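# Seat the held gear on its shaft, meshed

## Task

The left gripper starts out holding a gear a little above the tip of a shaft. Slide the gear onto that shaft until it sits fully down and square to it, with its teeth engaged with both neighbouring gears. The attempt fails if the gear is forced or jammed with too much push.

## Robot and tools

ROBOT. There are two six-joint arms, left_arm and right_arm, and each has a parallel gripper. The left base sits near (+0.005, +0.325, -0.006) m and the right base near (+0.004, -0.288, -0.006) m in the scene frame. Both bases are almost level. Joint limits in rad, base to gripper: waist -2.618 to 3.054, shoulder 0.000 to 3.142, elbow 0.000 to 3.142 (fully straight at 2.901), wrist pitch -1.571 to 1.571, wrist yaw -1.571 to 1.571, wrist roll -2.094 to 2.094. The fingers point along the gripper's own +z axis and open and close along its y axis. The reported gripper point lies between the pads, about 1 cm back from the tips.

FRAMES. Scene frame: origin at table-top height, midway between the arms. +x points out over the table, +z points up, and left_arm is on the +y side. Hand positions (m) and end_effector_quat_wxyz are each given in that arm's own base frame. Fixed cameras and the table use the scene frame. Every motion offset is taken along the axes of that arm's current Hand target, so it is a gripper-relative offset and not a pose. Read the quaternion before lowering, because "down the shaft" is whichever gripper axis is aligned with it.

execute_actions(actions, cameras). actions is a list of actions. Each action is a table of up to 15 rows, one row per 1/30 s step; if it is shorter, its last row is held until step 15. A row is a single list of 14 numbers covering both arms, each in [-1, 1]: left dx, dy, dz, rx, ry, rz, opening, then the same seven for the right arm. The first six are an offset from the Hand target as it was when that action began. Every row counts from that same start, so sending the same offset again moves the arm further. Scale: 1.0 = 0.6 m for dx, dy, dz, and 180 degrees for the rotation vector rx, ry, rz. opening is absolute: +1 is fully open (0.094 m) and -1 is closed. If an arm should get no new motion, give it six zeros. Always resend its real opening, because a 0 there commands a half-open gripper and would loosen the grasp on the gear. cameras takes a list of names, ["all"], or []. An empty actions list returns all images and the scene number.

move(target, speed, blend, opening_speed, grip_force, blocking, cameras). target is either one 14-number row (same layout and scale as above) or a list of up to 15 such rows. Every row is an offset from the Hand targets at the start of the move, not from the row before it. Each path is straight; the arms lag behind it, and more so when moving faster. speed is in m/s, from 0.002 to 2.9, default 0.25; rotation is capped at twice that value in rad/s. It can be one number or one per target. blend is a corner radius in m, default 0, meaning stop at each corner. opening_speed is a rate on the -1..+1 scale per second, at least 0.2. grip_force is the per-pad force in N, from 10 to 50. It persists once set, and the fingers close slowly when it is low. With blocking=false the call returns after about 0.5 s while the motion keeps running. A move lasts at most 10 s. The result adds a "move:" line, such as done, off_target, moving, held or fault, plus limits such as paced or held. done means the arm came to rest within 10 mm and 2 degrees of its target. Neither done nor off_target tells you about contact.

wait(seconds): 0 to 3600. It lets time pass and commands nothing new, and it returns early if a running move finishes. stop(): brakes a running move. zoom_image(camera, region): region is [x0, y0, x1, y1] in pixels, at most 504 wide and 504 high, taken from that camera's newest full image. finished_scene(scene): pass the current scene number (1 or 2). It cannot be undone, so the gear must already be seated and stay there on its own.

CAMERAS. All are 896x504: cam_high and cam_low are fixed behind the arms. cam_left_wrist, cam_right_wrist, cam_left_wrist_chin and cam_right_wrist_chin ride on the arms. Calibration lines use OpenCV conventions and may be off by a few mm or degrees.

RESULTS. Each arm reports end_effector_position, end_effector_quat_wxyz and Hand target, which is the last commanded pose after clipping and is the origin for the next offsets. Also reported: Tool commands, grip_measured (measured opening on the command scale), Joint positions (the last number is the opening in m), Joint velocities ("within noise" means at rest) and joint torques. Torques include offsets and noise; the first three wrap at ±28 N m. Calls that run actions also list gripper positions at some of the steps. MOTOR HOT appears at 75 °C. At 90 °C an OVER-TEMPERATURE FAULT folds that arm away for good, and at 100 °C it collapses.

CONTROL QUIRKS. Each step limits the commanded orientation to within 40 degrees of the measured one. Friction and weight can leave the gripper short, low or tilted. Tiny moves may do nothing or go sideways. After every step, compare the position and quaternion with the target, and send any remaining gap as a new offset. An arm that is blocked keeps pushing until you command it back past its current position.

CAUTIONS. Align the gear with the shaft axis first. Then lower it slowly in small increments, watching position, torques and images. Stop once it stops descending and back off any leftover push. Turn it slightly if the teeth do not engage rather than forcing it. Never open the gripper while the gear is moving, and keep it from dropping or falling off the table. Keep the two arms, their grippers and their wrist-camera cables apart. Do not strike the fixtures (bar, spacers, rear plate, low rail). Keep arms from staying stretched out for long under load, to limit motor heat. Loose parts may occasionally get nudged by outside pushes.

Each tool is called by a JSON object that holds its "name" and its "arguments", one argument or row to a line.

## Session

{"name": "execute_actions", "arguments": {
  "actions": [],
  "cameras": ["cam_low","cam_left_wrist","cam_left_wrist_chin"]
}}

{"name": "zoom_image", "arguments": {
  "camera": "cam_low",
  "region": [380, 220, 580, 360]
}}

Scene clock: 0.00 s.
left_arm: end_effector_position=(+0.2705, -0.1734, +0.1198) grip_measured=-0.602 end_effector_quat_wxyz=(-0.003, +0.875, +0.484, +0.006) | right_arm: end_effector_position=(+0.3810, +0.0001, +0.4022) grip_measured=+1.000 end_effector_quat_wxyz=(+0.707, +0.000, +0.707, +0.000)
Joint positions: left_arm=[-0.577 1.758 1.497 -1.31 -0.014 1.555 0.019] | right_arm=[0 1.047 1.047 0 0 0 0.094]
Joint velocities: within noise
Joint torques (N m): no reading
Heat: left arm: 31 °C; right arm: 34 °C.
Hand target: left_arm +0.2720, -0.1743, +0.1247; +0.004, +0.875, +0.484, +0.009 | right_arm +0.3799, -0.0002, +0.4097; +0.713, +0.000, +0.701, +0.000
Tool commands: left_gripper/opening=-1.0 right_gripper/opening=+1.0
camera_calibration:
cam_left_wrist: T_world_to_cam=[[-0.78556, 0.61543, -0.06431, 0.33137], [0.5571, 0.74866, 0.35937, -0.00766], [0.26932, 0.24648, -0.93097, 0.20027]] pos_world=[0.21064, -0.24756, 0.21051]
cam_left_wrist_chin: T_world_to_cam=[[-0.8025, 0.59444, 0.05137, 0.3129], [0.55505, 0.77536, -0.30122, -0.0222], [-0.21888, -0.21322, -0.95217, 0.24727]] pos_world=[0.31755, -0.11607, 0.21269]
Images, in order (width x height): cam_low 896x504, cam_left_wrist 896x504, cam_left_wrist_chin 896x504.

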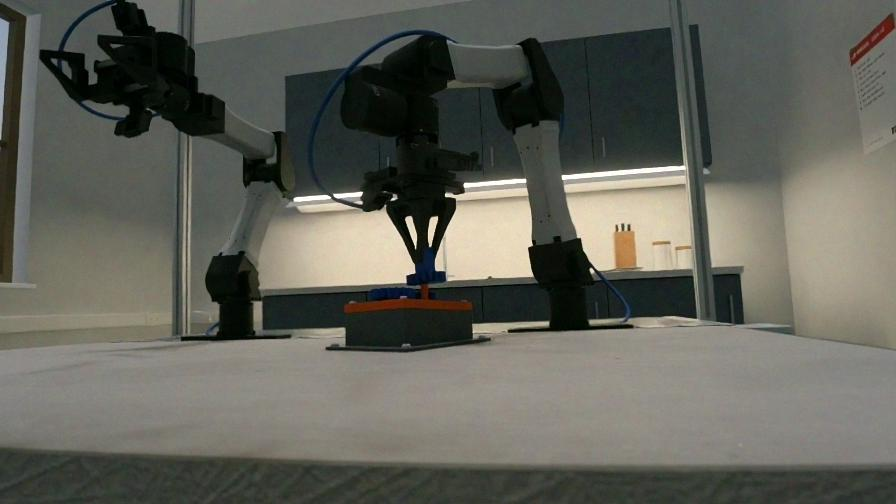

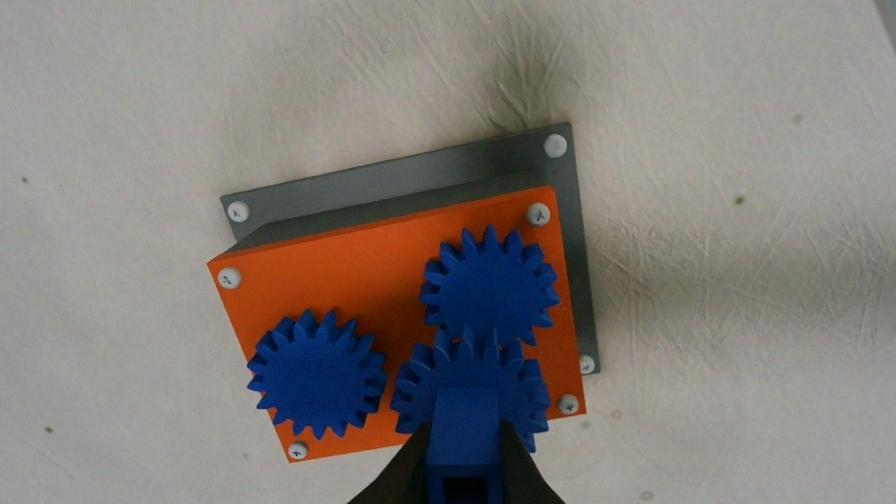

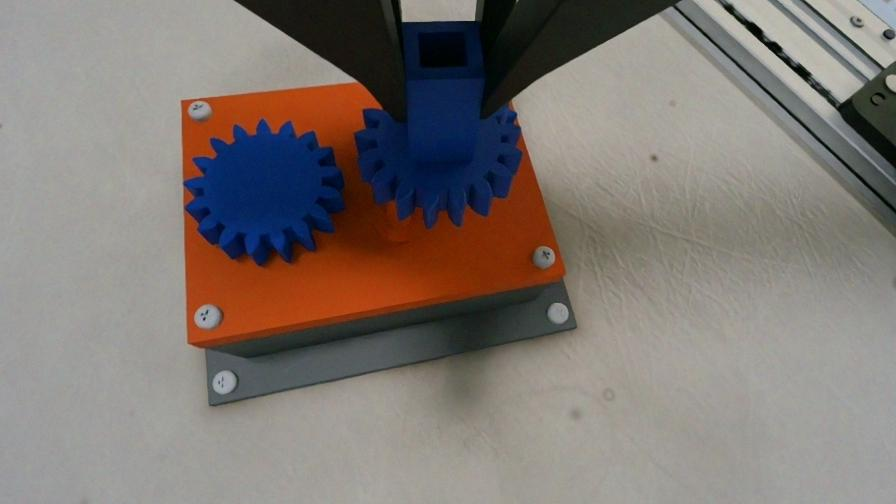

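Scaled by 2.520 from the camera's image (finer frame: 1280x720).

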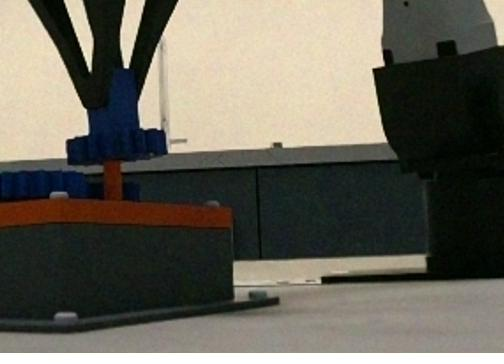

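{"name": "move", "arguments": {
  "target": [0.0095,0.0222,-0.0083,-0.0126,0.0158,0,-1,0,0,0,0,0,0,1],
  "speed": 0.06,
  "cameras": ["cam_low","cam_left_wrist","cam_left_wrist_chin"]
}}

{"name": "zoom_image", "arguments": {
  "camera": "cam_low",
  "region": [380, 250, 480, 325]
}}

{"name": "zoom_image", "arguments": {
  "camera": "cam_left_wrist",
  "region": [350, 250, 570, 450]
}}

Scene clock: 65.47 s.
left_arm: end_effector_position=(+0.2772, -0.1707, +0.1234) grip_measured=-0.602 end_effector_quat_wxyz=(-0.005, +0.876, +0.482, +0.028) | right_arm: end_effector_position=(+0.3810, +0.0001, +0.4022) grip_measured=+1.000 end_effector_quat_wxyz=(+0.707, +0.000, +0.707, +0.000)
Joint positions: left_arm=[-0.581 1.758 1.511 -1.307 -0.054 1.554 0.019] | right_arm=[0 1.047 1.047 0 0 0 0.094]
Joint torques (N m): left_arm=[-0.44 -7.61 7.92 0.42 -0.08 -0.24] | right_arm=[-0.32 -3.21 9.42 1.65 0.08 0.04]
Heat: left arm: 39 °C; right arm: 48 °C.
Hand target: left_arm +0.2862, -0.1764, +0.1299; +0.009, +0.874, +0.484, +0.041 | right_arm +0.3799, -0.0002, +0.4098; +0.713, +0.000, +0.701, +0.000
Off the commanded pose: left_arm 0.013 m, 2 deg | right_arm 0.008 m, 1 deg.
move: off_target (left_arm)
cam_left_wrist: T_world_to_cam=[[-0.78133, 0.61934, -0.07713, 0.33624], [0.54552, 0.73773, 0.39769, -0.0181], [0.3032, 0.26865, -0.91427, 0.19354]] pos_world=[0.2139, -0.24689, 0.21008]
cam_left_wrist_chin: T_world_to_cam=[[-0.80244, 0.59556, 0.03733, 0.31839], [0.56732, 0.7808, -0.26172, -0.0343], [-0.18502, -0.18884, -0.96442, 0.24907]] pos_world=[0.32103, -0.11581, 0.21935]

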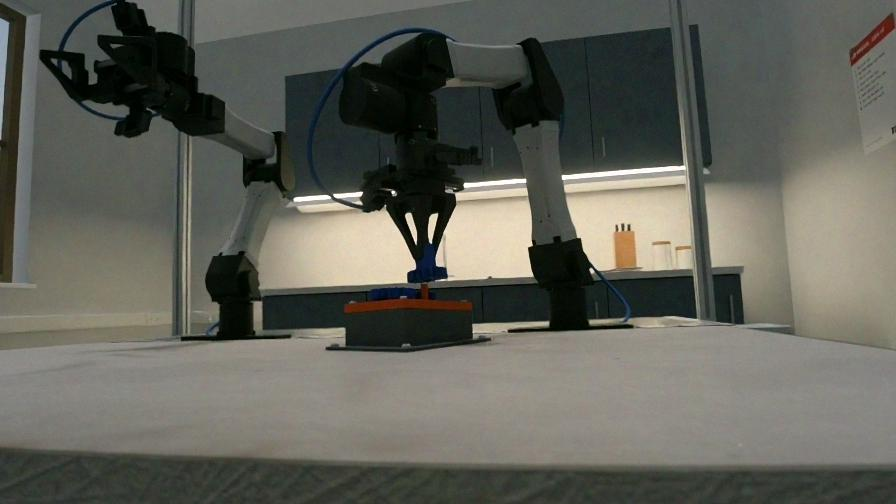

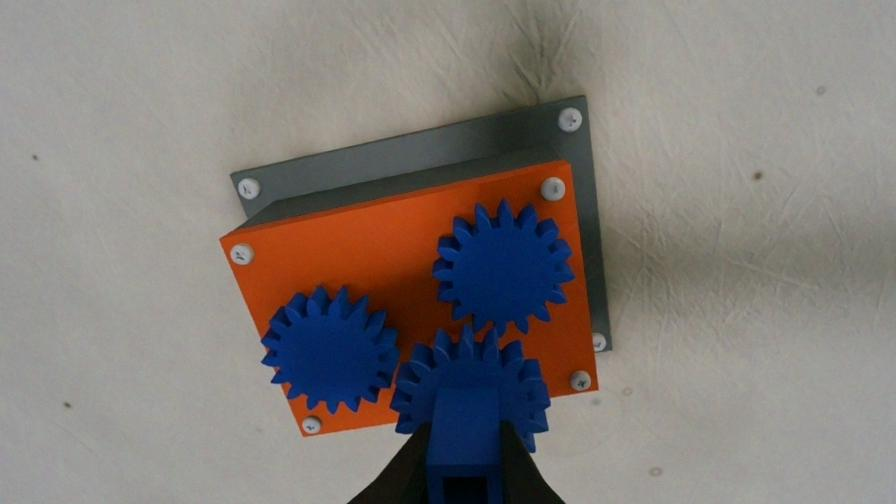

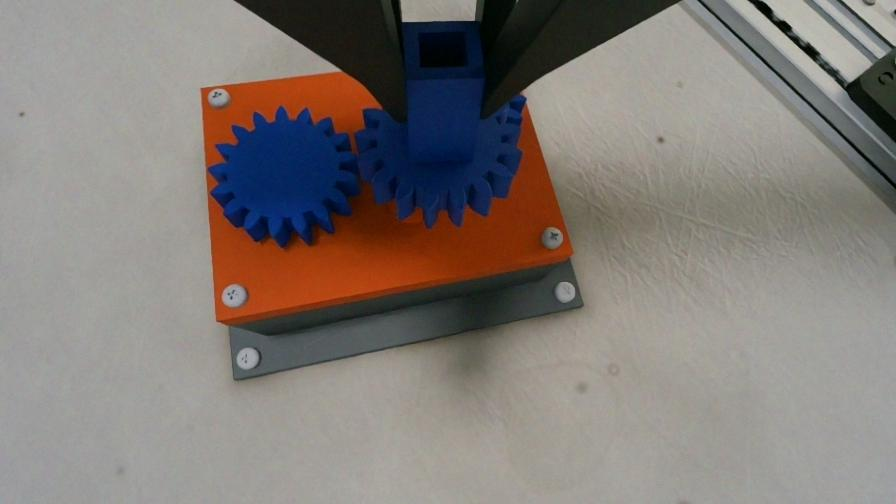

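Scaled by 5.040 from the camera's image (finer frame: 1280x720).

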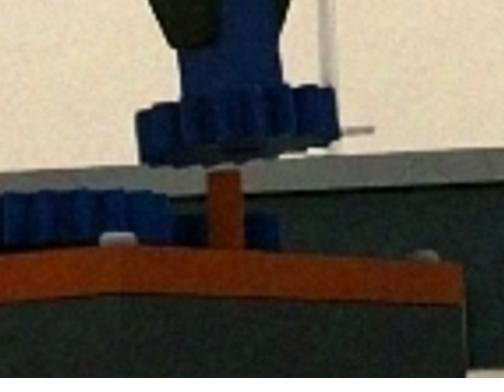

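Scaled by 2.291 from the camera's image (finer frame: 1280x720).

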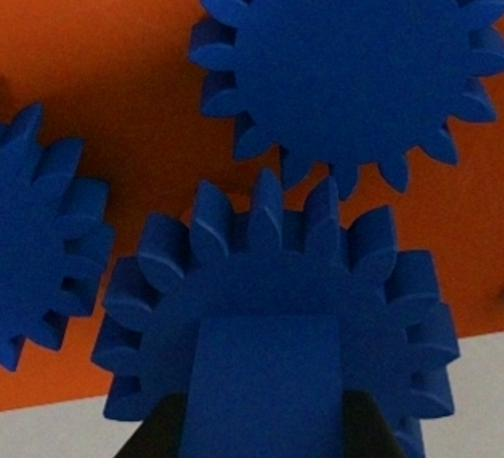

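{"name": "move", "arguments": {
  "target": [0.002,0.0075,-0.004,-0.004,0.0025,0,-1,0,0,0,0,0,0,1],
  "speed": 0.05,
  "cameras": ["cam_low","cam_left_wrist","cam_left_wrist_chin"]
}}

{"name": "zoom_image", "arguments": {
  "camera": "cam_low",
  "region": [380, 250, 480, 325]
}}

{"name": "zoom_image", "arguments": {
  "camera": "cam_left_wrist",
  "region": [350, 250, 570, 450]
}}

Scene clock: 122.20 s.
left_arm: end_effector_position=(+0.2817, -0.1719, +0.1276) grip_measured=-0.602 end_effector_quat_wxyz=(+0.001, +0.875, +0.482, +0.035) | right_arm: end_effector_position=(+0.3810, +0.0001, +0.4022) grip_measured=+1.000 end_effector_quat_wxyz=(+0.707, +0.000, +0.707, +0.000)
Joint positions: left_arm=[-0.581 1.758 1.526 -1.305 -0.062 1.554 0.019] | right_arm=[0 1.047 1.047 0 0 0 0.094]
Joint torques (N m): left_arm=[-0.51 -7.19 7.95 0.45 -0.07 -0.25] | right_arm=[-0.28 -3.18 9.44 1.67 0.06 0.04]
Heat: left arm: 39 °C; right arm: 51 °C.
Hand target: left_arm +0.2904, -0.1779, +0.1326; +0.013, +0.874, +0.483, +0.047 | right_arm +0.3799, -0.0002, +0.4098; +0.713, +0.000, +0.701, +0.000
Off the commanded pose: left_arm 0.012 m, 2 deg | right_arm 0.008 m, 1 deg.
move: off_target (left_arm)
cam_left_wrist: T_world_to_cam=[[-0.77976, 0.61896, -0.09418, 0.34254], [0.53765, 0.73908, 0.40583, -0.01985], [0.3208, 0.26582, -0.90908, 0.19012]] pos_world=[0.21678, -0.24788, 0.21315]
cam_left_wrist_chin: T_world_to_cam=[[-0.80311, 0.5955, 0.01992, 0.3249], [0.57217, 0.78012, -0.25305, -0.03737], [-0.16623, -0.19183, -0.96725, 0.2482]] pos_world=[0.32358, -0.11671, 0.22415]

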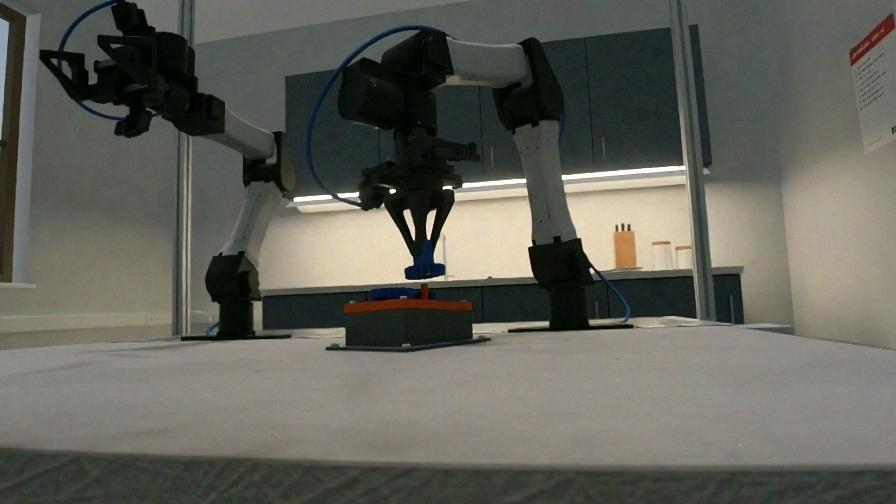

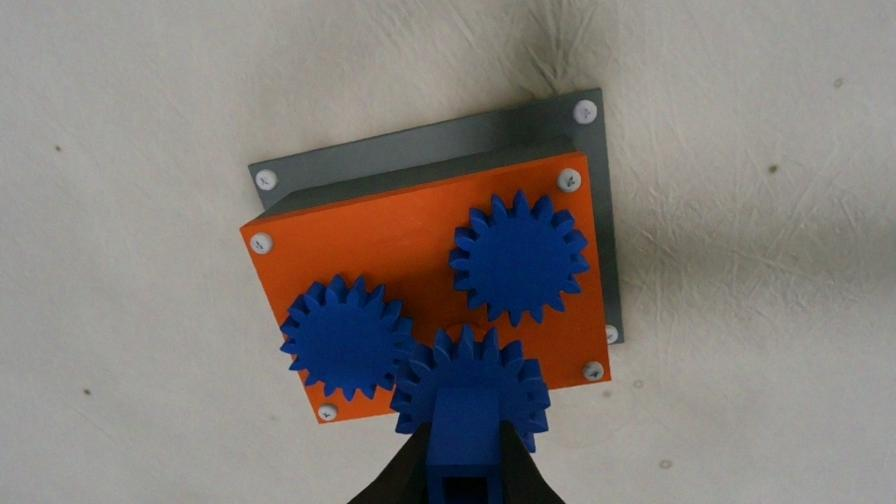

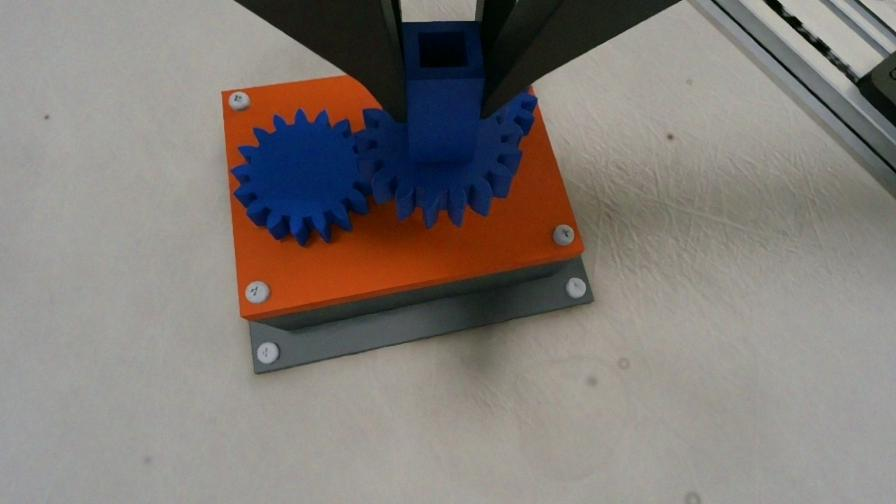

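Scaled by 5.040 from the camera's image (finer frame: 1280x720).

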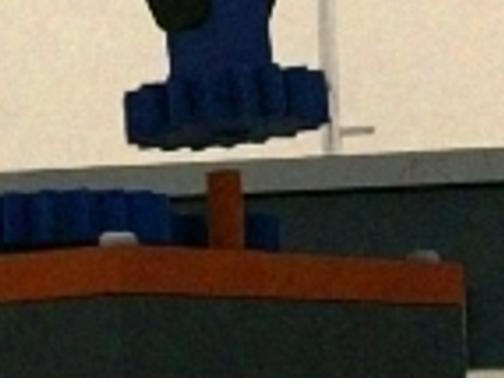

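Scaled by 2.291 from the camera's image (finer frame: 1280x720).

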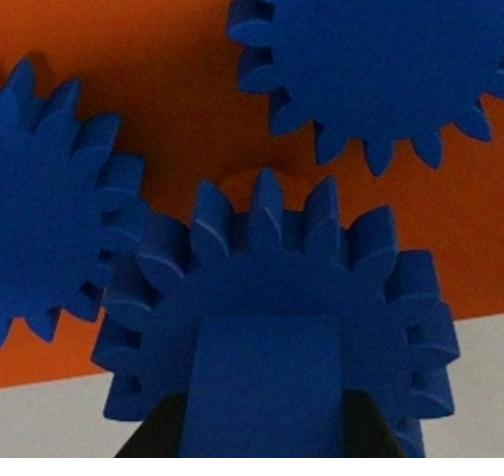

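{"name": "move", "arguments": {
  "target": [0.004,0.0064,0.0085,0,0,0,-1,0,0,0,0,0,0,1],
  "speed": 0.04,
  "cameras": ["cam_low","cam_left_wrist"]
}}

{"name": "zoom_image", "arguments": {
  "camera": "cam_low",
  "region": [380, 250, 480, 325]
}}

{"name": "zoom_image", "arguments": {
  "camera": "cam_left_wrist",
  "region": [350, 250, 570, 450]
}}

Scene clock: 147.03 s.
left_arm: end_effector_position=(+0.2849, -0.1739, +0.1227) grip_measured=-0.602 end_effector_quat_wxyz=(+0.000, +0.875, +0.482, +0.035) | right_arm: end_effector_position=(+0.3810, +0.0001, +0.4022) grip_measured=+1.000 end_effector_quat_wxyz=(+0.707, +0.000, +0.707, +0.000)
Joint positions: left_arm=[-0.581 1.774 1.526 -1.29 -0.063 1.554 0.019] | right_arm=[0 1.047 1.047 0 0 0 0.094]
Joint torques (N m): left_arm=[0.16 -7.34 8.02 0.45 -0.09 -0.16] | right_arm=[-0.32 -3.17 9.44 1.65 0.05 0.04]
Heat: left arm: 39 °C; right arm: 52 °C.
Hand target: left_arm +0.2955, -0.1778, +0.1279; +0.013, +0.874, +0.483, +0.047 | right_arm +0.3799, -0.0002, +0.4098; +0.713, +0.000, +0.701, +0.000
Off the commanded pose: left_arm 0.012 m, 2 deg | right_arm 0.008 m, 1 deg.
move: off_target (left_arm)
cam_left_wrist: T_world_to_cam=[[-0.77988, 0.61904, -0.09257, 0.34566], [0.53793, 0.73849, 0.40652, -0.01843], [0.32001, 0.26724, -0.90894, 0.18566]] pos_world=[0.22008, -0.24998, 0.20825]

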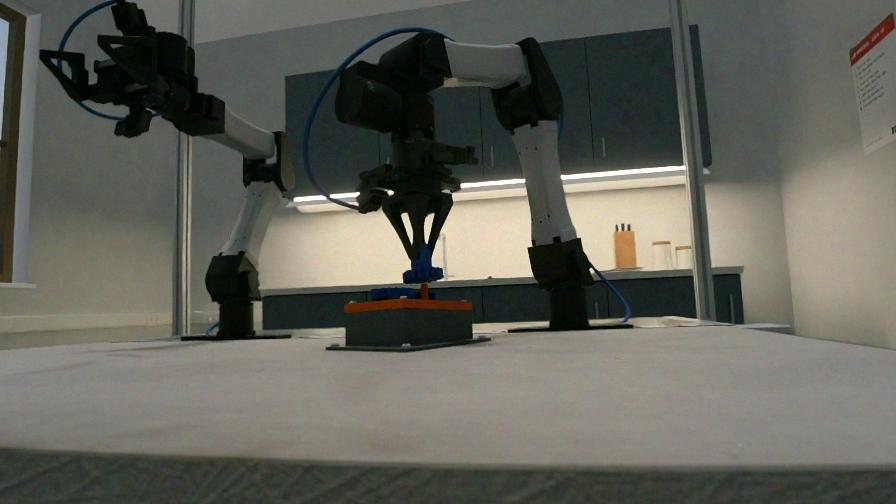

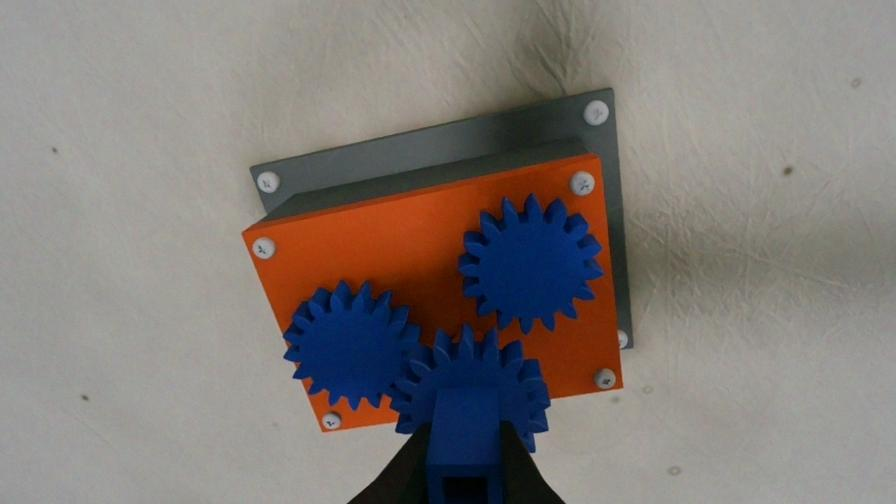

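Scaled by 5.040 from the camera's image (finer frame: 1280x720).

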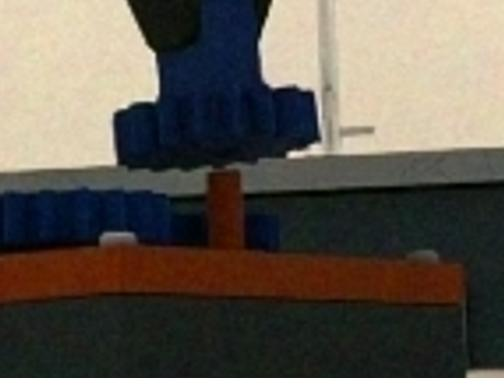

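Scaled by 2.291 from the camera's image (finer frame: 1280x720).

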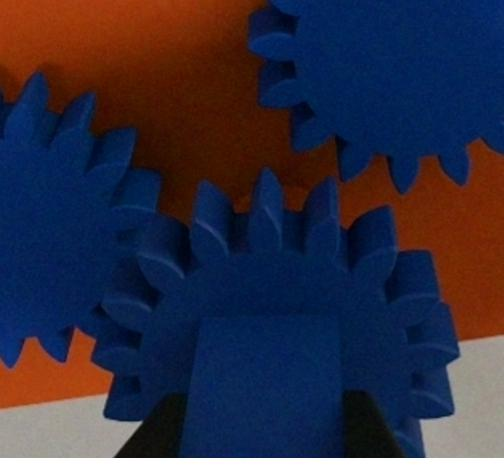

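{"name": "move", "arguments": {
  "target": [0.006,0,0,0,0,0,-1,0,0,0,0,0,0,1],
  "speed": 0.04,
  "cameras": ["cam_low"]
}}

{"name": "zoom_image", "arguments": {
  "camera": "cam_low",
  "region": [380, 250, 480, 325]
}}

Scene clock: 154.97 s.
left_arm: end_effector_position=(+0.2864, -0.1715, +0.1227) grip_measured=-0.602 end_effector_quat_wxyz=(+0.000, +0.874, +0.485, +0.036) | right_arm: end_effector_position=(+0.3810, +0.0001, +0.4022) grip_measured=+1.000 end_effector_quat_wxyz=(+0.707, +0.000, +0.707, +0.000)
Joint positions: left_arm=[-0.572 1.774 1.526 -1.29 -0.063 1.556 0.019] | right_arm=[0 1.047 1.047 0 0 0 0.094]
Joint torques (N m): left_arm=[0.29 -7.41 8.01 0.46 -0.09 -0.07] | right_arm=[-0.36 -3.17 9.5 1.65 0.07 0.05]
Heat: left arm: 39 °C; right arm: 52 °C.
Hand target: left_arm +0.2973, -0.1747, +0.1282; +0.013, +0.874, +0.483, +0.047 | right_arm +0.3799, -0.0002, +0.4098; +0.713, +0.000, +0.701, +0.000
Off the commanded pose: left_arm 0.013 m, 2 deg | right_arm 0.008 m, 1 deg.
move: off_target (left_arm)

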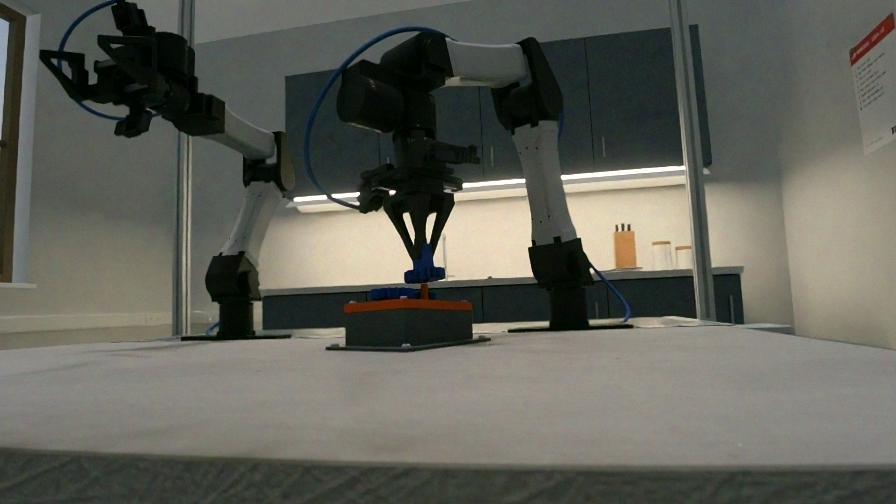

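Scaled by 5.040 from the camera's image (finer frame: 1280x720).

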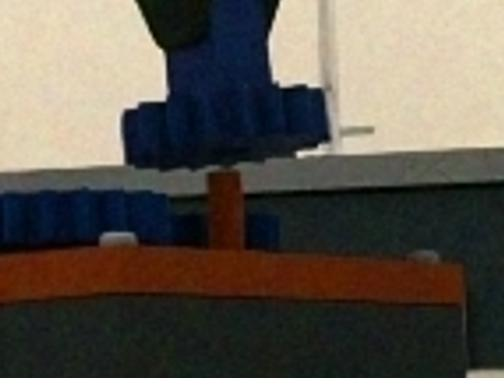

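{"name": "move", "arguments": {
  "target": [0,0,0.009,0,0,0,-1,0,0,0,0,0,0,1],
  "speed": 0.015,
  "cameras": ["cam_low","cam_left_wrist"]
}}

{"name": "zoom_image", "arguments": {
  "camera": "cam_low",
  "region": [380, 250, 480, 325]
}}

{"name": "zoom_image", "arguments": {
  "camera": "cam_left_wrist",
  "region": [350, 250, 570, 450]
}}

Scene clock: 165.80 s.
left_arm: end_effector_position=(+0.2907, -0.1743, +0.1229) grip_measured=-0.602 end_effector_quat_wxyz=(+0.009, +0.874, +0.485, +0.040) | right_arm: end_effector_position=(+0.3810, +0.0001, +0.4022) grip_measured=+1.000 end_effector_quat_wxyz=(+0.707, +0.000, +0.707, +0.000)
Joint positions: left_arm=[-0.572 1.774 1.526 -1.27 -0.063 1.558 0.019] | right_arm=[0 1.047 1.047 0 0 0 0.094]
Joint torques (N m): left_arm=[0.44 -7.23 6.53 0.48 -0.09 -0.08] | right_arm=[-0.25 -3.14 9.44 1.66 0.08 0.03]
Heat: left arm: 39 °C; right arm: 52 °C.
Hand target: left_arm +0.2979, -0.1746, +0.1228; +0.013, +0.874, +0.483, +0.047 | right_arm +0.3799, -0.0002, +0.4098; +0.713, +0.000, +0.701, +0.000
Off the commanded pose: left_arm 0.007 m, 1 deg | right_arm 0.008 m, 1 deg.
move: done
cam_left_wrist: T_world_to_cam=[[-0.78119, 0.61402, -0.11279, 0.35236], [0.52724, 0.74564, 0.40748, -0.01717], [0.3343, 0.25885, -0.90622, 0.17818]] pos_world=[0.22475, -0.24968, 0.2082]

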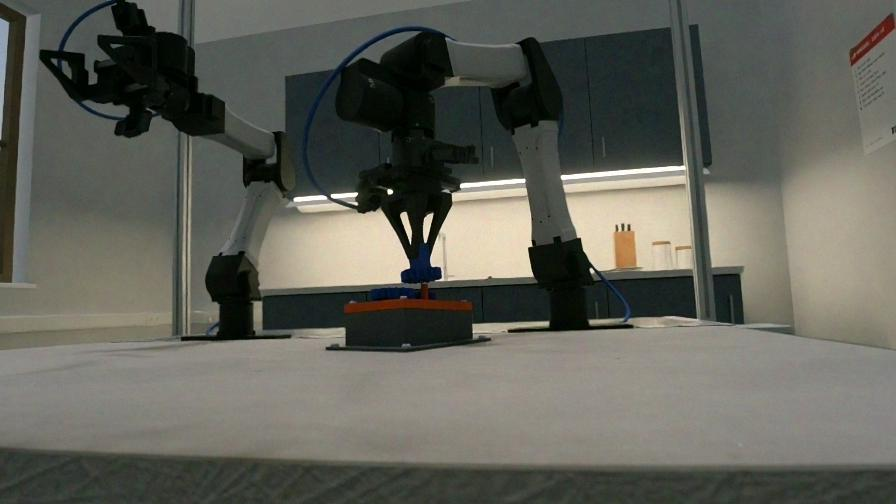

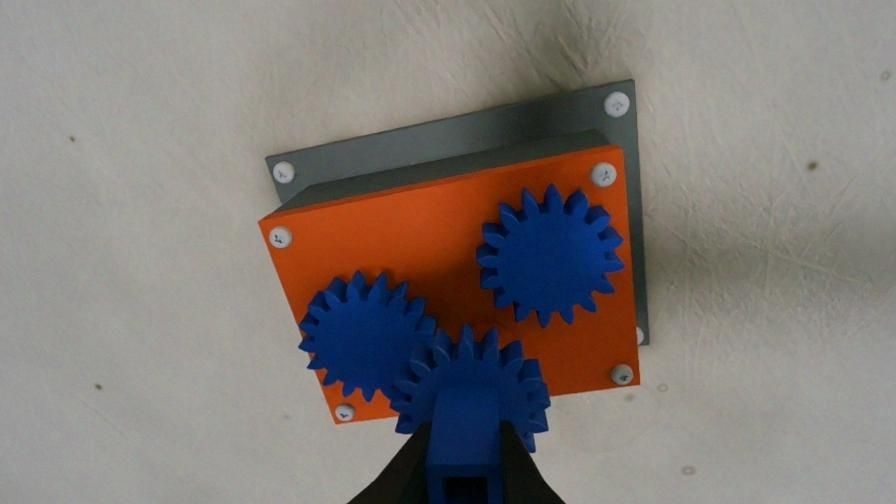

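Scaled by 5.040 from the camera's image (finer frame: 1280x720).

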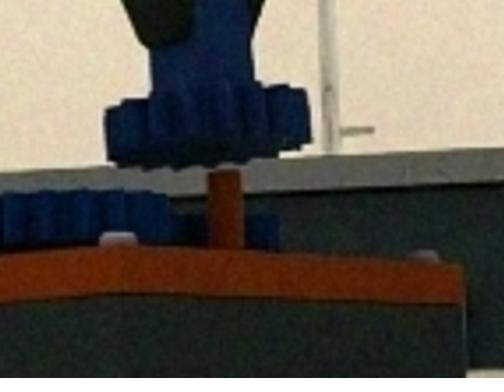

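Scaled by 2.291 from the camera's image (finer frame: 1280x720).

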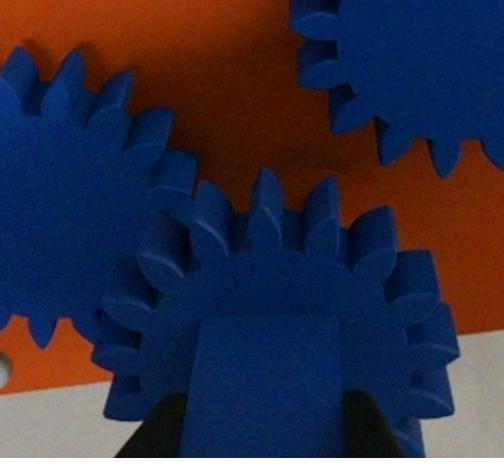

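{"name": "move", "arguments": {
  "target": [-0.0038,-0.011,0.0078,0.0069,-0.001,0,-1,0,0,0,0,0,0,1],
  "speed": 0.03,
  "cameras": ["cam_low","cam_left_wrist"]
}}

{"name": "zoom_image", "arguments": {
  "camera": "cam_low",
  "region": [380, 250, 480, 325]
}}

{"name": "zoom_image", "arguments": {
  "camera": "cam_left_wrist",
  "region": [350, 250, 570, 450]
}}

Scene clock: 182.90 s.
left_arm: end_effector_position=(+0.2907, -0.1743, +0.1229) grip_measured=-0.602 end_effector_quat_wxyz=(+0.009, +0.874, +0.485, +0.040) | right_arm: end_effector_position=(+0.3810, +0.0001, +0.4022) grip_measured=+1.000 end_effector_quat_wxyz=(+0.707, +0.000, +0.707, +0.000)
Joint positions: left_arm=[-0.572 1.774 1.526 -1.269 -0.063 1.558 0.019] | right_arm=[0 1.047 1.047 0 0 0 0.094]
Joint torques (N m): left_arm=[0.13 -7.46 4.74 0.47 -0.05 -0.13] | right_arm=[-0.29 -3.18 9.46 1.66 0.07 0.04]
Heat: left arm: 39 °C; right arm: 53 °C.
Hand target: left_arm +0.2915, -0.1729, +0.1175; +0.004, +0.874, +0.484, +0.040 | right_arm +0.3799, -0.0002, +0.4098; +0.713, +0.000, +0.701, +0.000
Off the commanded pose: left_arm 0.006 m, 1 deg | right_arm 0.008 m, 1 deg.
move: done
cam_left_wrist: T_world_to_cam=[[-0.78115, 0.61401, -0.11317, 0.35249], [0.52713, 0.74572, 0.40747, -0.01704], [0.33458, 0.25864, -0.90618, 0.17808]] pos_world=[0.22475, -0.24978, 0.2082]

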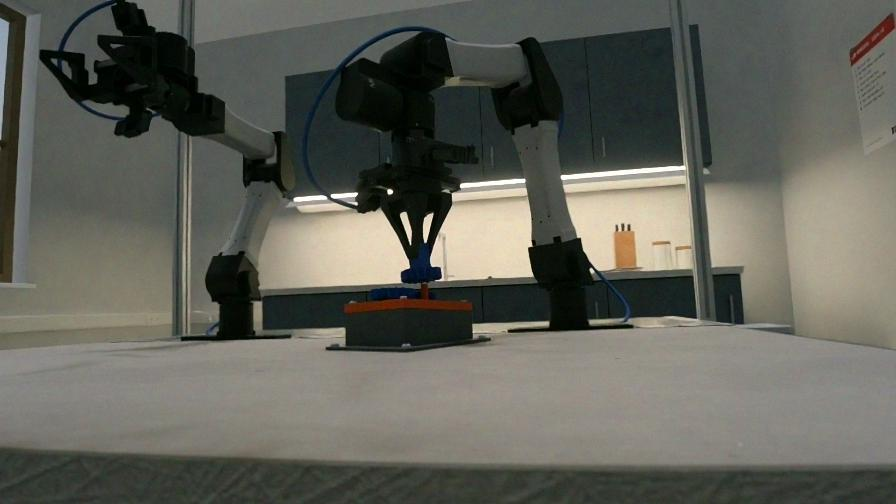

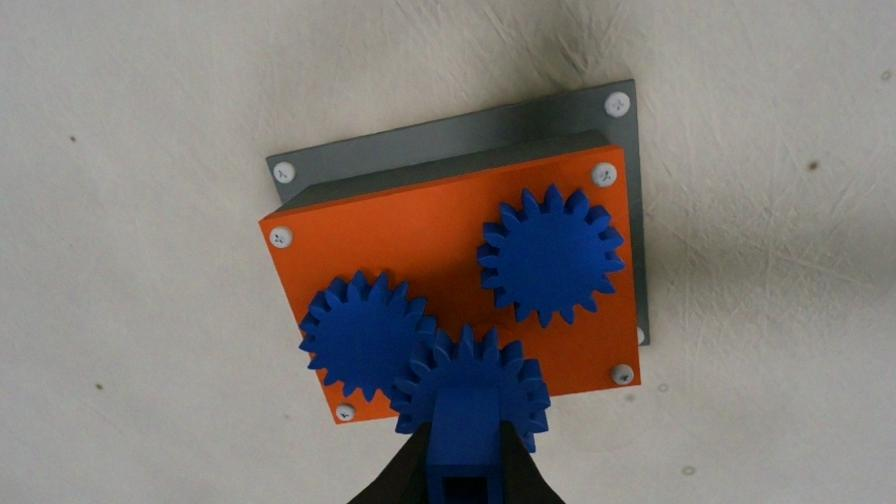

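Scaled by 5.040 from the camera's image (finer frame: 1280x720).

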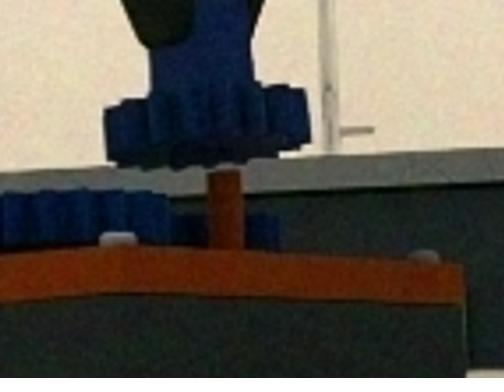

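Scaled by 2.291 from the camera's image (finer frame: 1280x720).

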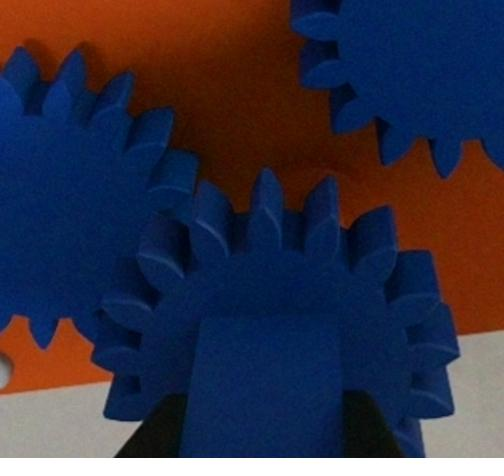

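{"name": "move", "arguments": {
  "target": [0,-0.004,0.003,0,0,0,-1,0,0,0,0,0,0,1],
  "speed": 0.03,
  "cameras": ["cam_low"]
}}

{"name": "zoom_image", "arguments": {
  "camera": "cam_low",
  "region": [380, 250, 480, 325]
}}

Scene clock: 188.87 s.
left_arm: end_effector_position=(+0.2888, -0.1731, +0.1190) grip_measured=-0.602 end_effector_quat_wxyz=(+0.005, +0.874, +0.485, +0.038) | right_arm: end_effector_position=(+0.3810, +0.0001, +0.4022) grip_measured=+1.000 end_effector_quat_wxyz=(+0.707, +0.000, +0.707, +0.000)
Joint positions: left_arm=[-0.572 1.774 1.511 -1.263 -0.063 1.558 0.019] | right_arm=[0 1.047 1.047 0 0 0 0.094]
Joint torques (N m): left_arm=[0.14 -8.14 4.45 0.49 -0.05 -0.12] | right_arm=[-0.27 -3.21 9.47 1.65 0.07 0.04]
Heat: left arm: 39 °C; right arm: 53 °C.
Hand target: left_arm +0.2896, -0.1716, +0.1156; +0.004, +0.874, +0.484, +0.040 | right_arm +0.3799, -0.0002, +0.4098; +0.713, +0.000, +0.701, +0.000
Off the commanded pose: left_arm 0.004 m, 0 deg | right_arm 0.008 m, 1 deg.
move: done

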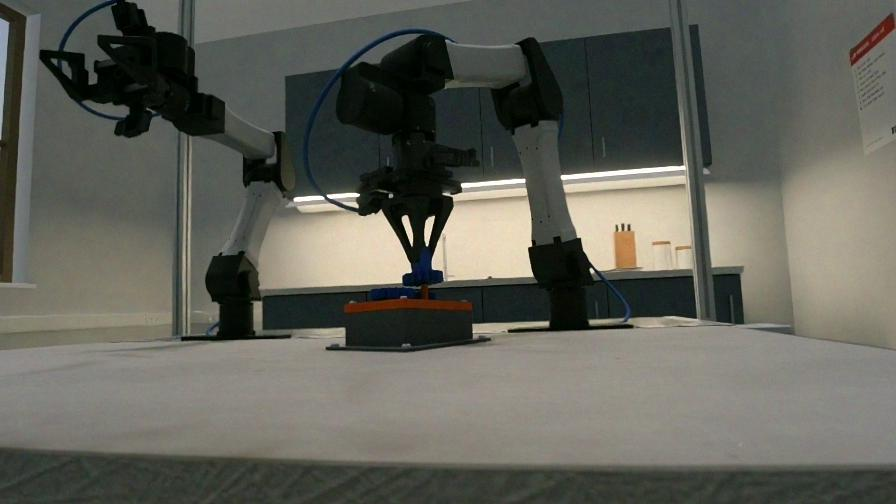

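Scaled by 5.040 from the camera's image (finer frame: 1280x720).

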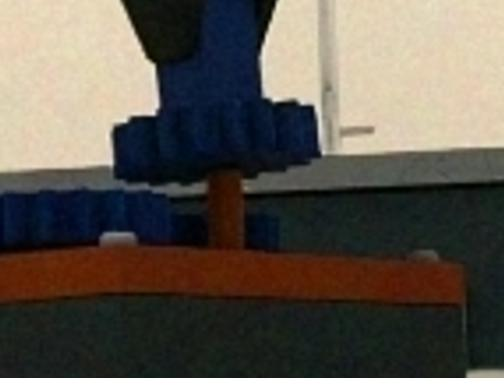

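{"name": "move", "arguments": {
  "target": [0,-0.009,-0.004,0,0,0,-1,0,0,0,0,0,0,1],
  "speed": 0.03,
  "cameras": ["cam_low"]
}}

{"name": "zoom_image", "arguments": {
  "camera": "cam_low",
  "region": [380, 250, 480, 325]
}}

Scene clock: 205.20 s.
left_arm: end_effector_position=(+0.2883, -0.1727, +0.1186) grip_measured=-0.602 end_effector_quat_wxyz=(+0.007, +0.874, +0.485, +0.040) | right_arm: end_effector_position=(+0.3810, +0.0001, +0.4022) grip_measured=+1.000 end_effector_quat_wxyz=(+0.707, +0.000, +0.707, +0.000)
Joint positions: left_arm=[-0.572 1.766 1.5 -1.254 -0.063 1.558 0.019] | right_arm=[0 1.047 1.047 0 0 0 0.094]
Joint torques (N m): left_arm=[0.08 -9.24 3.92 0.39 -0.04 -0.12] | right_arm=[-0.29 -3.18 9.4 1.66 0.05 0.07]
Heat: left arm: 40 °C; right arm: 53 °C.
Hand target: left_arm +0.2849, -0.1688, +0.1177; +0.004, +0.874, +0.484, +0.040 | right_arm +0.3799, -0.0002, +0.4098; +0.713, +0.000, +0.701, +0.000
Off the commanded pose: left_arm 0.005 m, 0 deg | right_arm 0.008 m, 1 deg.
move: done

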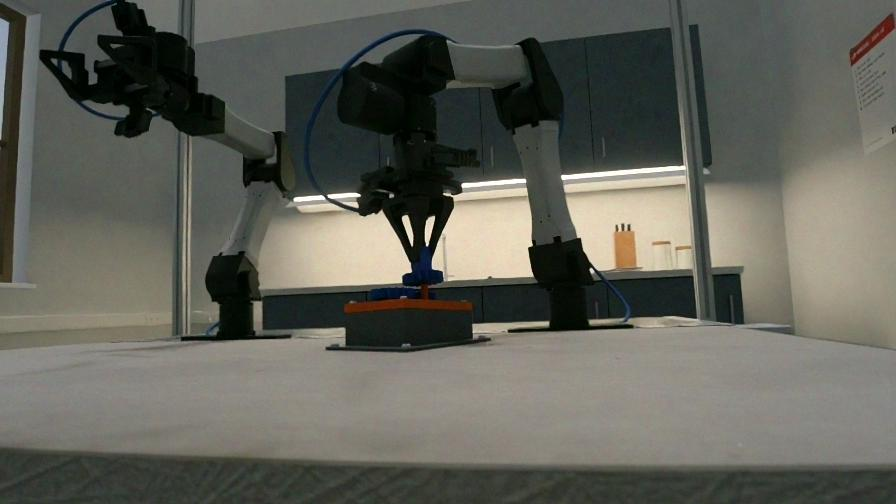

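Scaled by 5.040 from the camera's image (finer frame: 1280x720).

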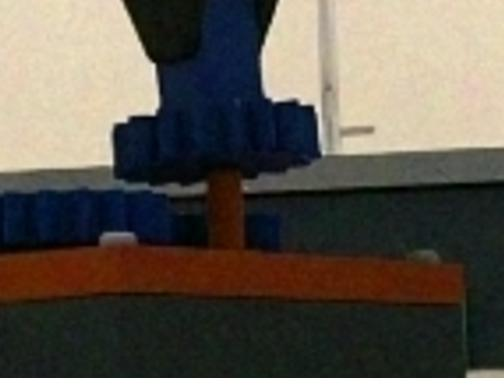

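{"name": "move", "arguments": {
  "target": [0,-0.002,-0.011,0,0,0,-1,0,0,0,0,0,0,1],
  "speed": 0.03,
  "cameras": ["cam_low","cam_left_wrist","cam_left_wrist_chin"]
}}

{"name": "zoom_image", "arguments": {
  "camera": "cam_low",
  "region": [380, 250, 480, 325]
}}

{"name": "zoom_image", "arguments": {
  "camera": "cam_left_wrist",
  "region": [350, 250, 570, 450]
}}

Scene clock: 218.03 s.
left_arm: end_effector_position=(+0.2883, -0.1727, +0.1188) grip_measured=-0.602 end_effector_quat_wxyz=(+0.008, +0.874, +0.485, +0.040) | right_arm: end_effector_position=(+0.3810, +0.0001, +0.4022) grip_measured=+1.000 end_effector_quat_wxyz=(+0.707, +0.000, +0.707, +0.000)
Joint positions: left_arm=[-0.572 1.765 1.5 -1.254 -0.063 1.558 0.019] | right_arm=[0 1.047 1.047 0 0 0 0.094]
Joint torques (N m): left_arm=[-0.08 -9.76 5.42 0.17 -0.04 -0.13] | right_arm=[-0.34 -3.18 9.44 1.65 0.06 0.03]
Heat: left arm: 39 °C; right arm: 53 °C.
Hand target: left_arm +0.2834, -0.1684, +0.1243; +0.004, +0.874, +0.484, +0.040 | right_arm +0.3799, -0.0002, +0.4098; +0.713, +0.000, +0.701, +0.000
Off the commanded pose: left_arm 0.008 m, 0 deg | right_arm 0.008 m, 1 deg.
move: done
cam_left_wrist: T_world_to_cam=[[-0.7814, 0.61418, -0.11046, 0.34894], [0.52809, 0.74513, 0.40731, -0.01566], [0.33247, 0.25994, -0.90658, 0.17559]] pos_world=[0.22255, -0.24828, 0.20411]
cam_left_wrist_chin: T_world_to_cam=[[-0.80629, 0.5915, 0.00345, 0.33307], [0.57183, 0.78094, -0.25129, -0.04268], [-0.15133, -0.20064, -0.96791, 0.23497]] pos_world=[0.32852, -0.11653, 0.21556]

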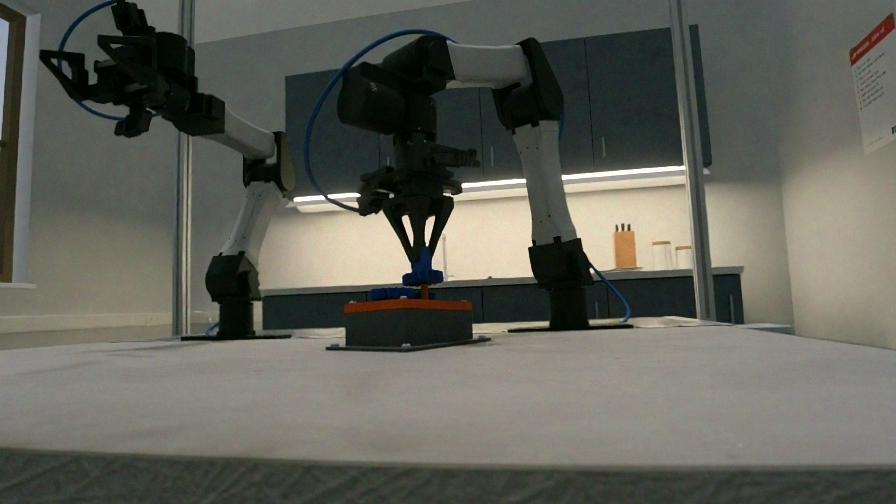

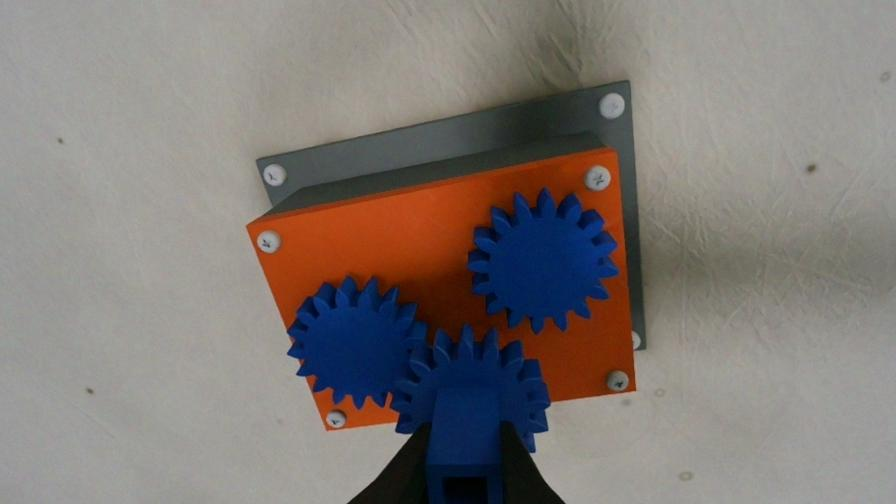

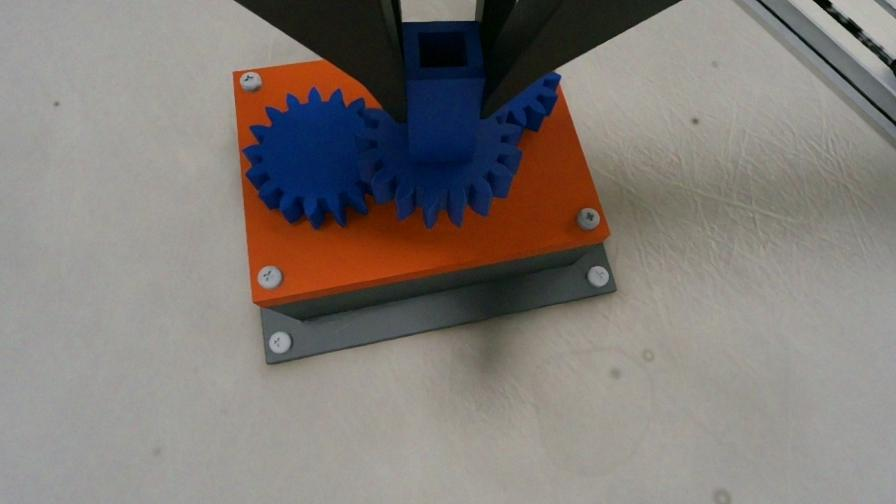

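Scaled by 5.040 from the camera's image (finer frame: 1280x720).

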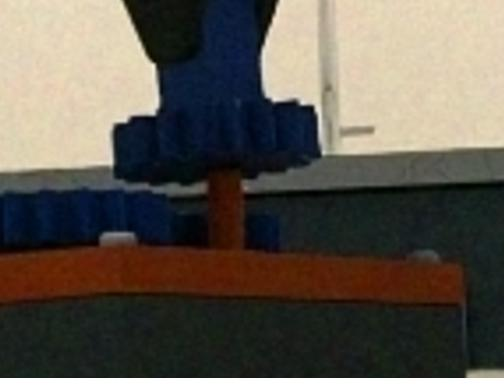

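Scaled by 2.291 from the camera's image (finer frame: 1280x720).

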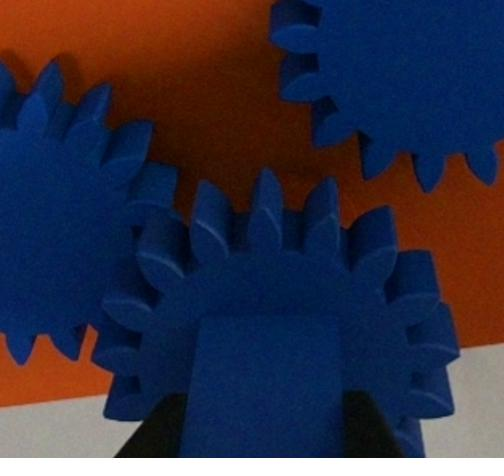

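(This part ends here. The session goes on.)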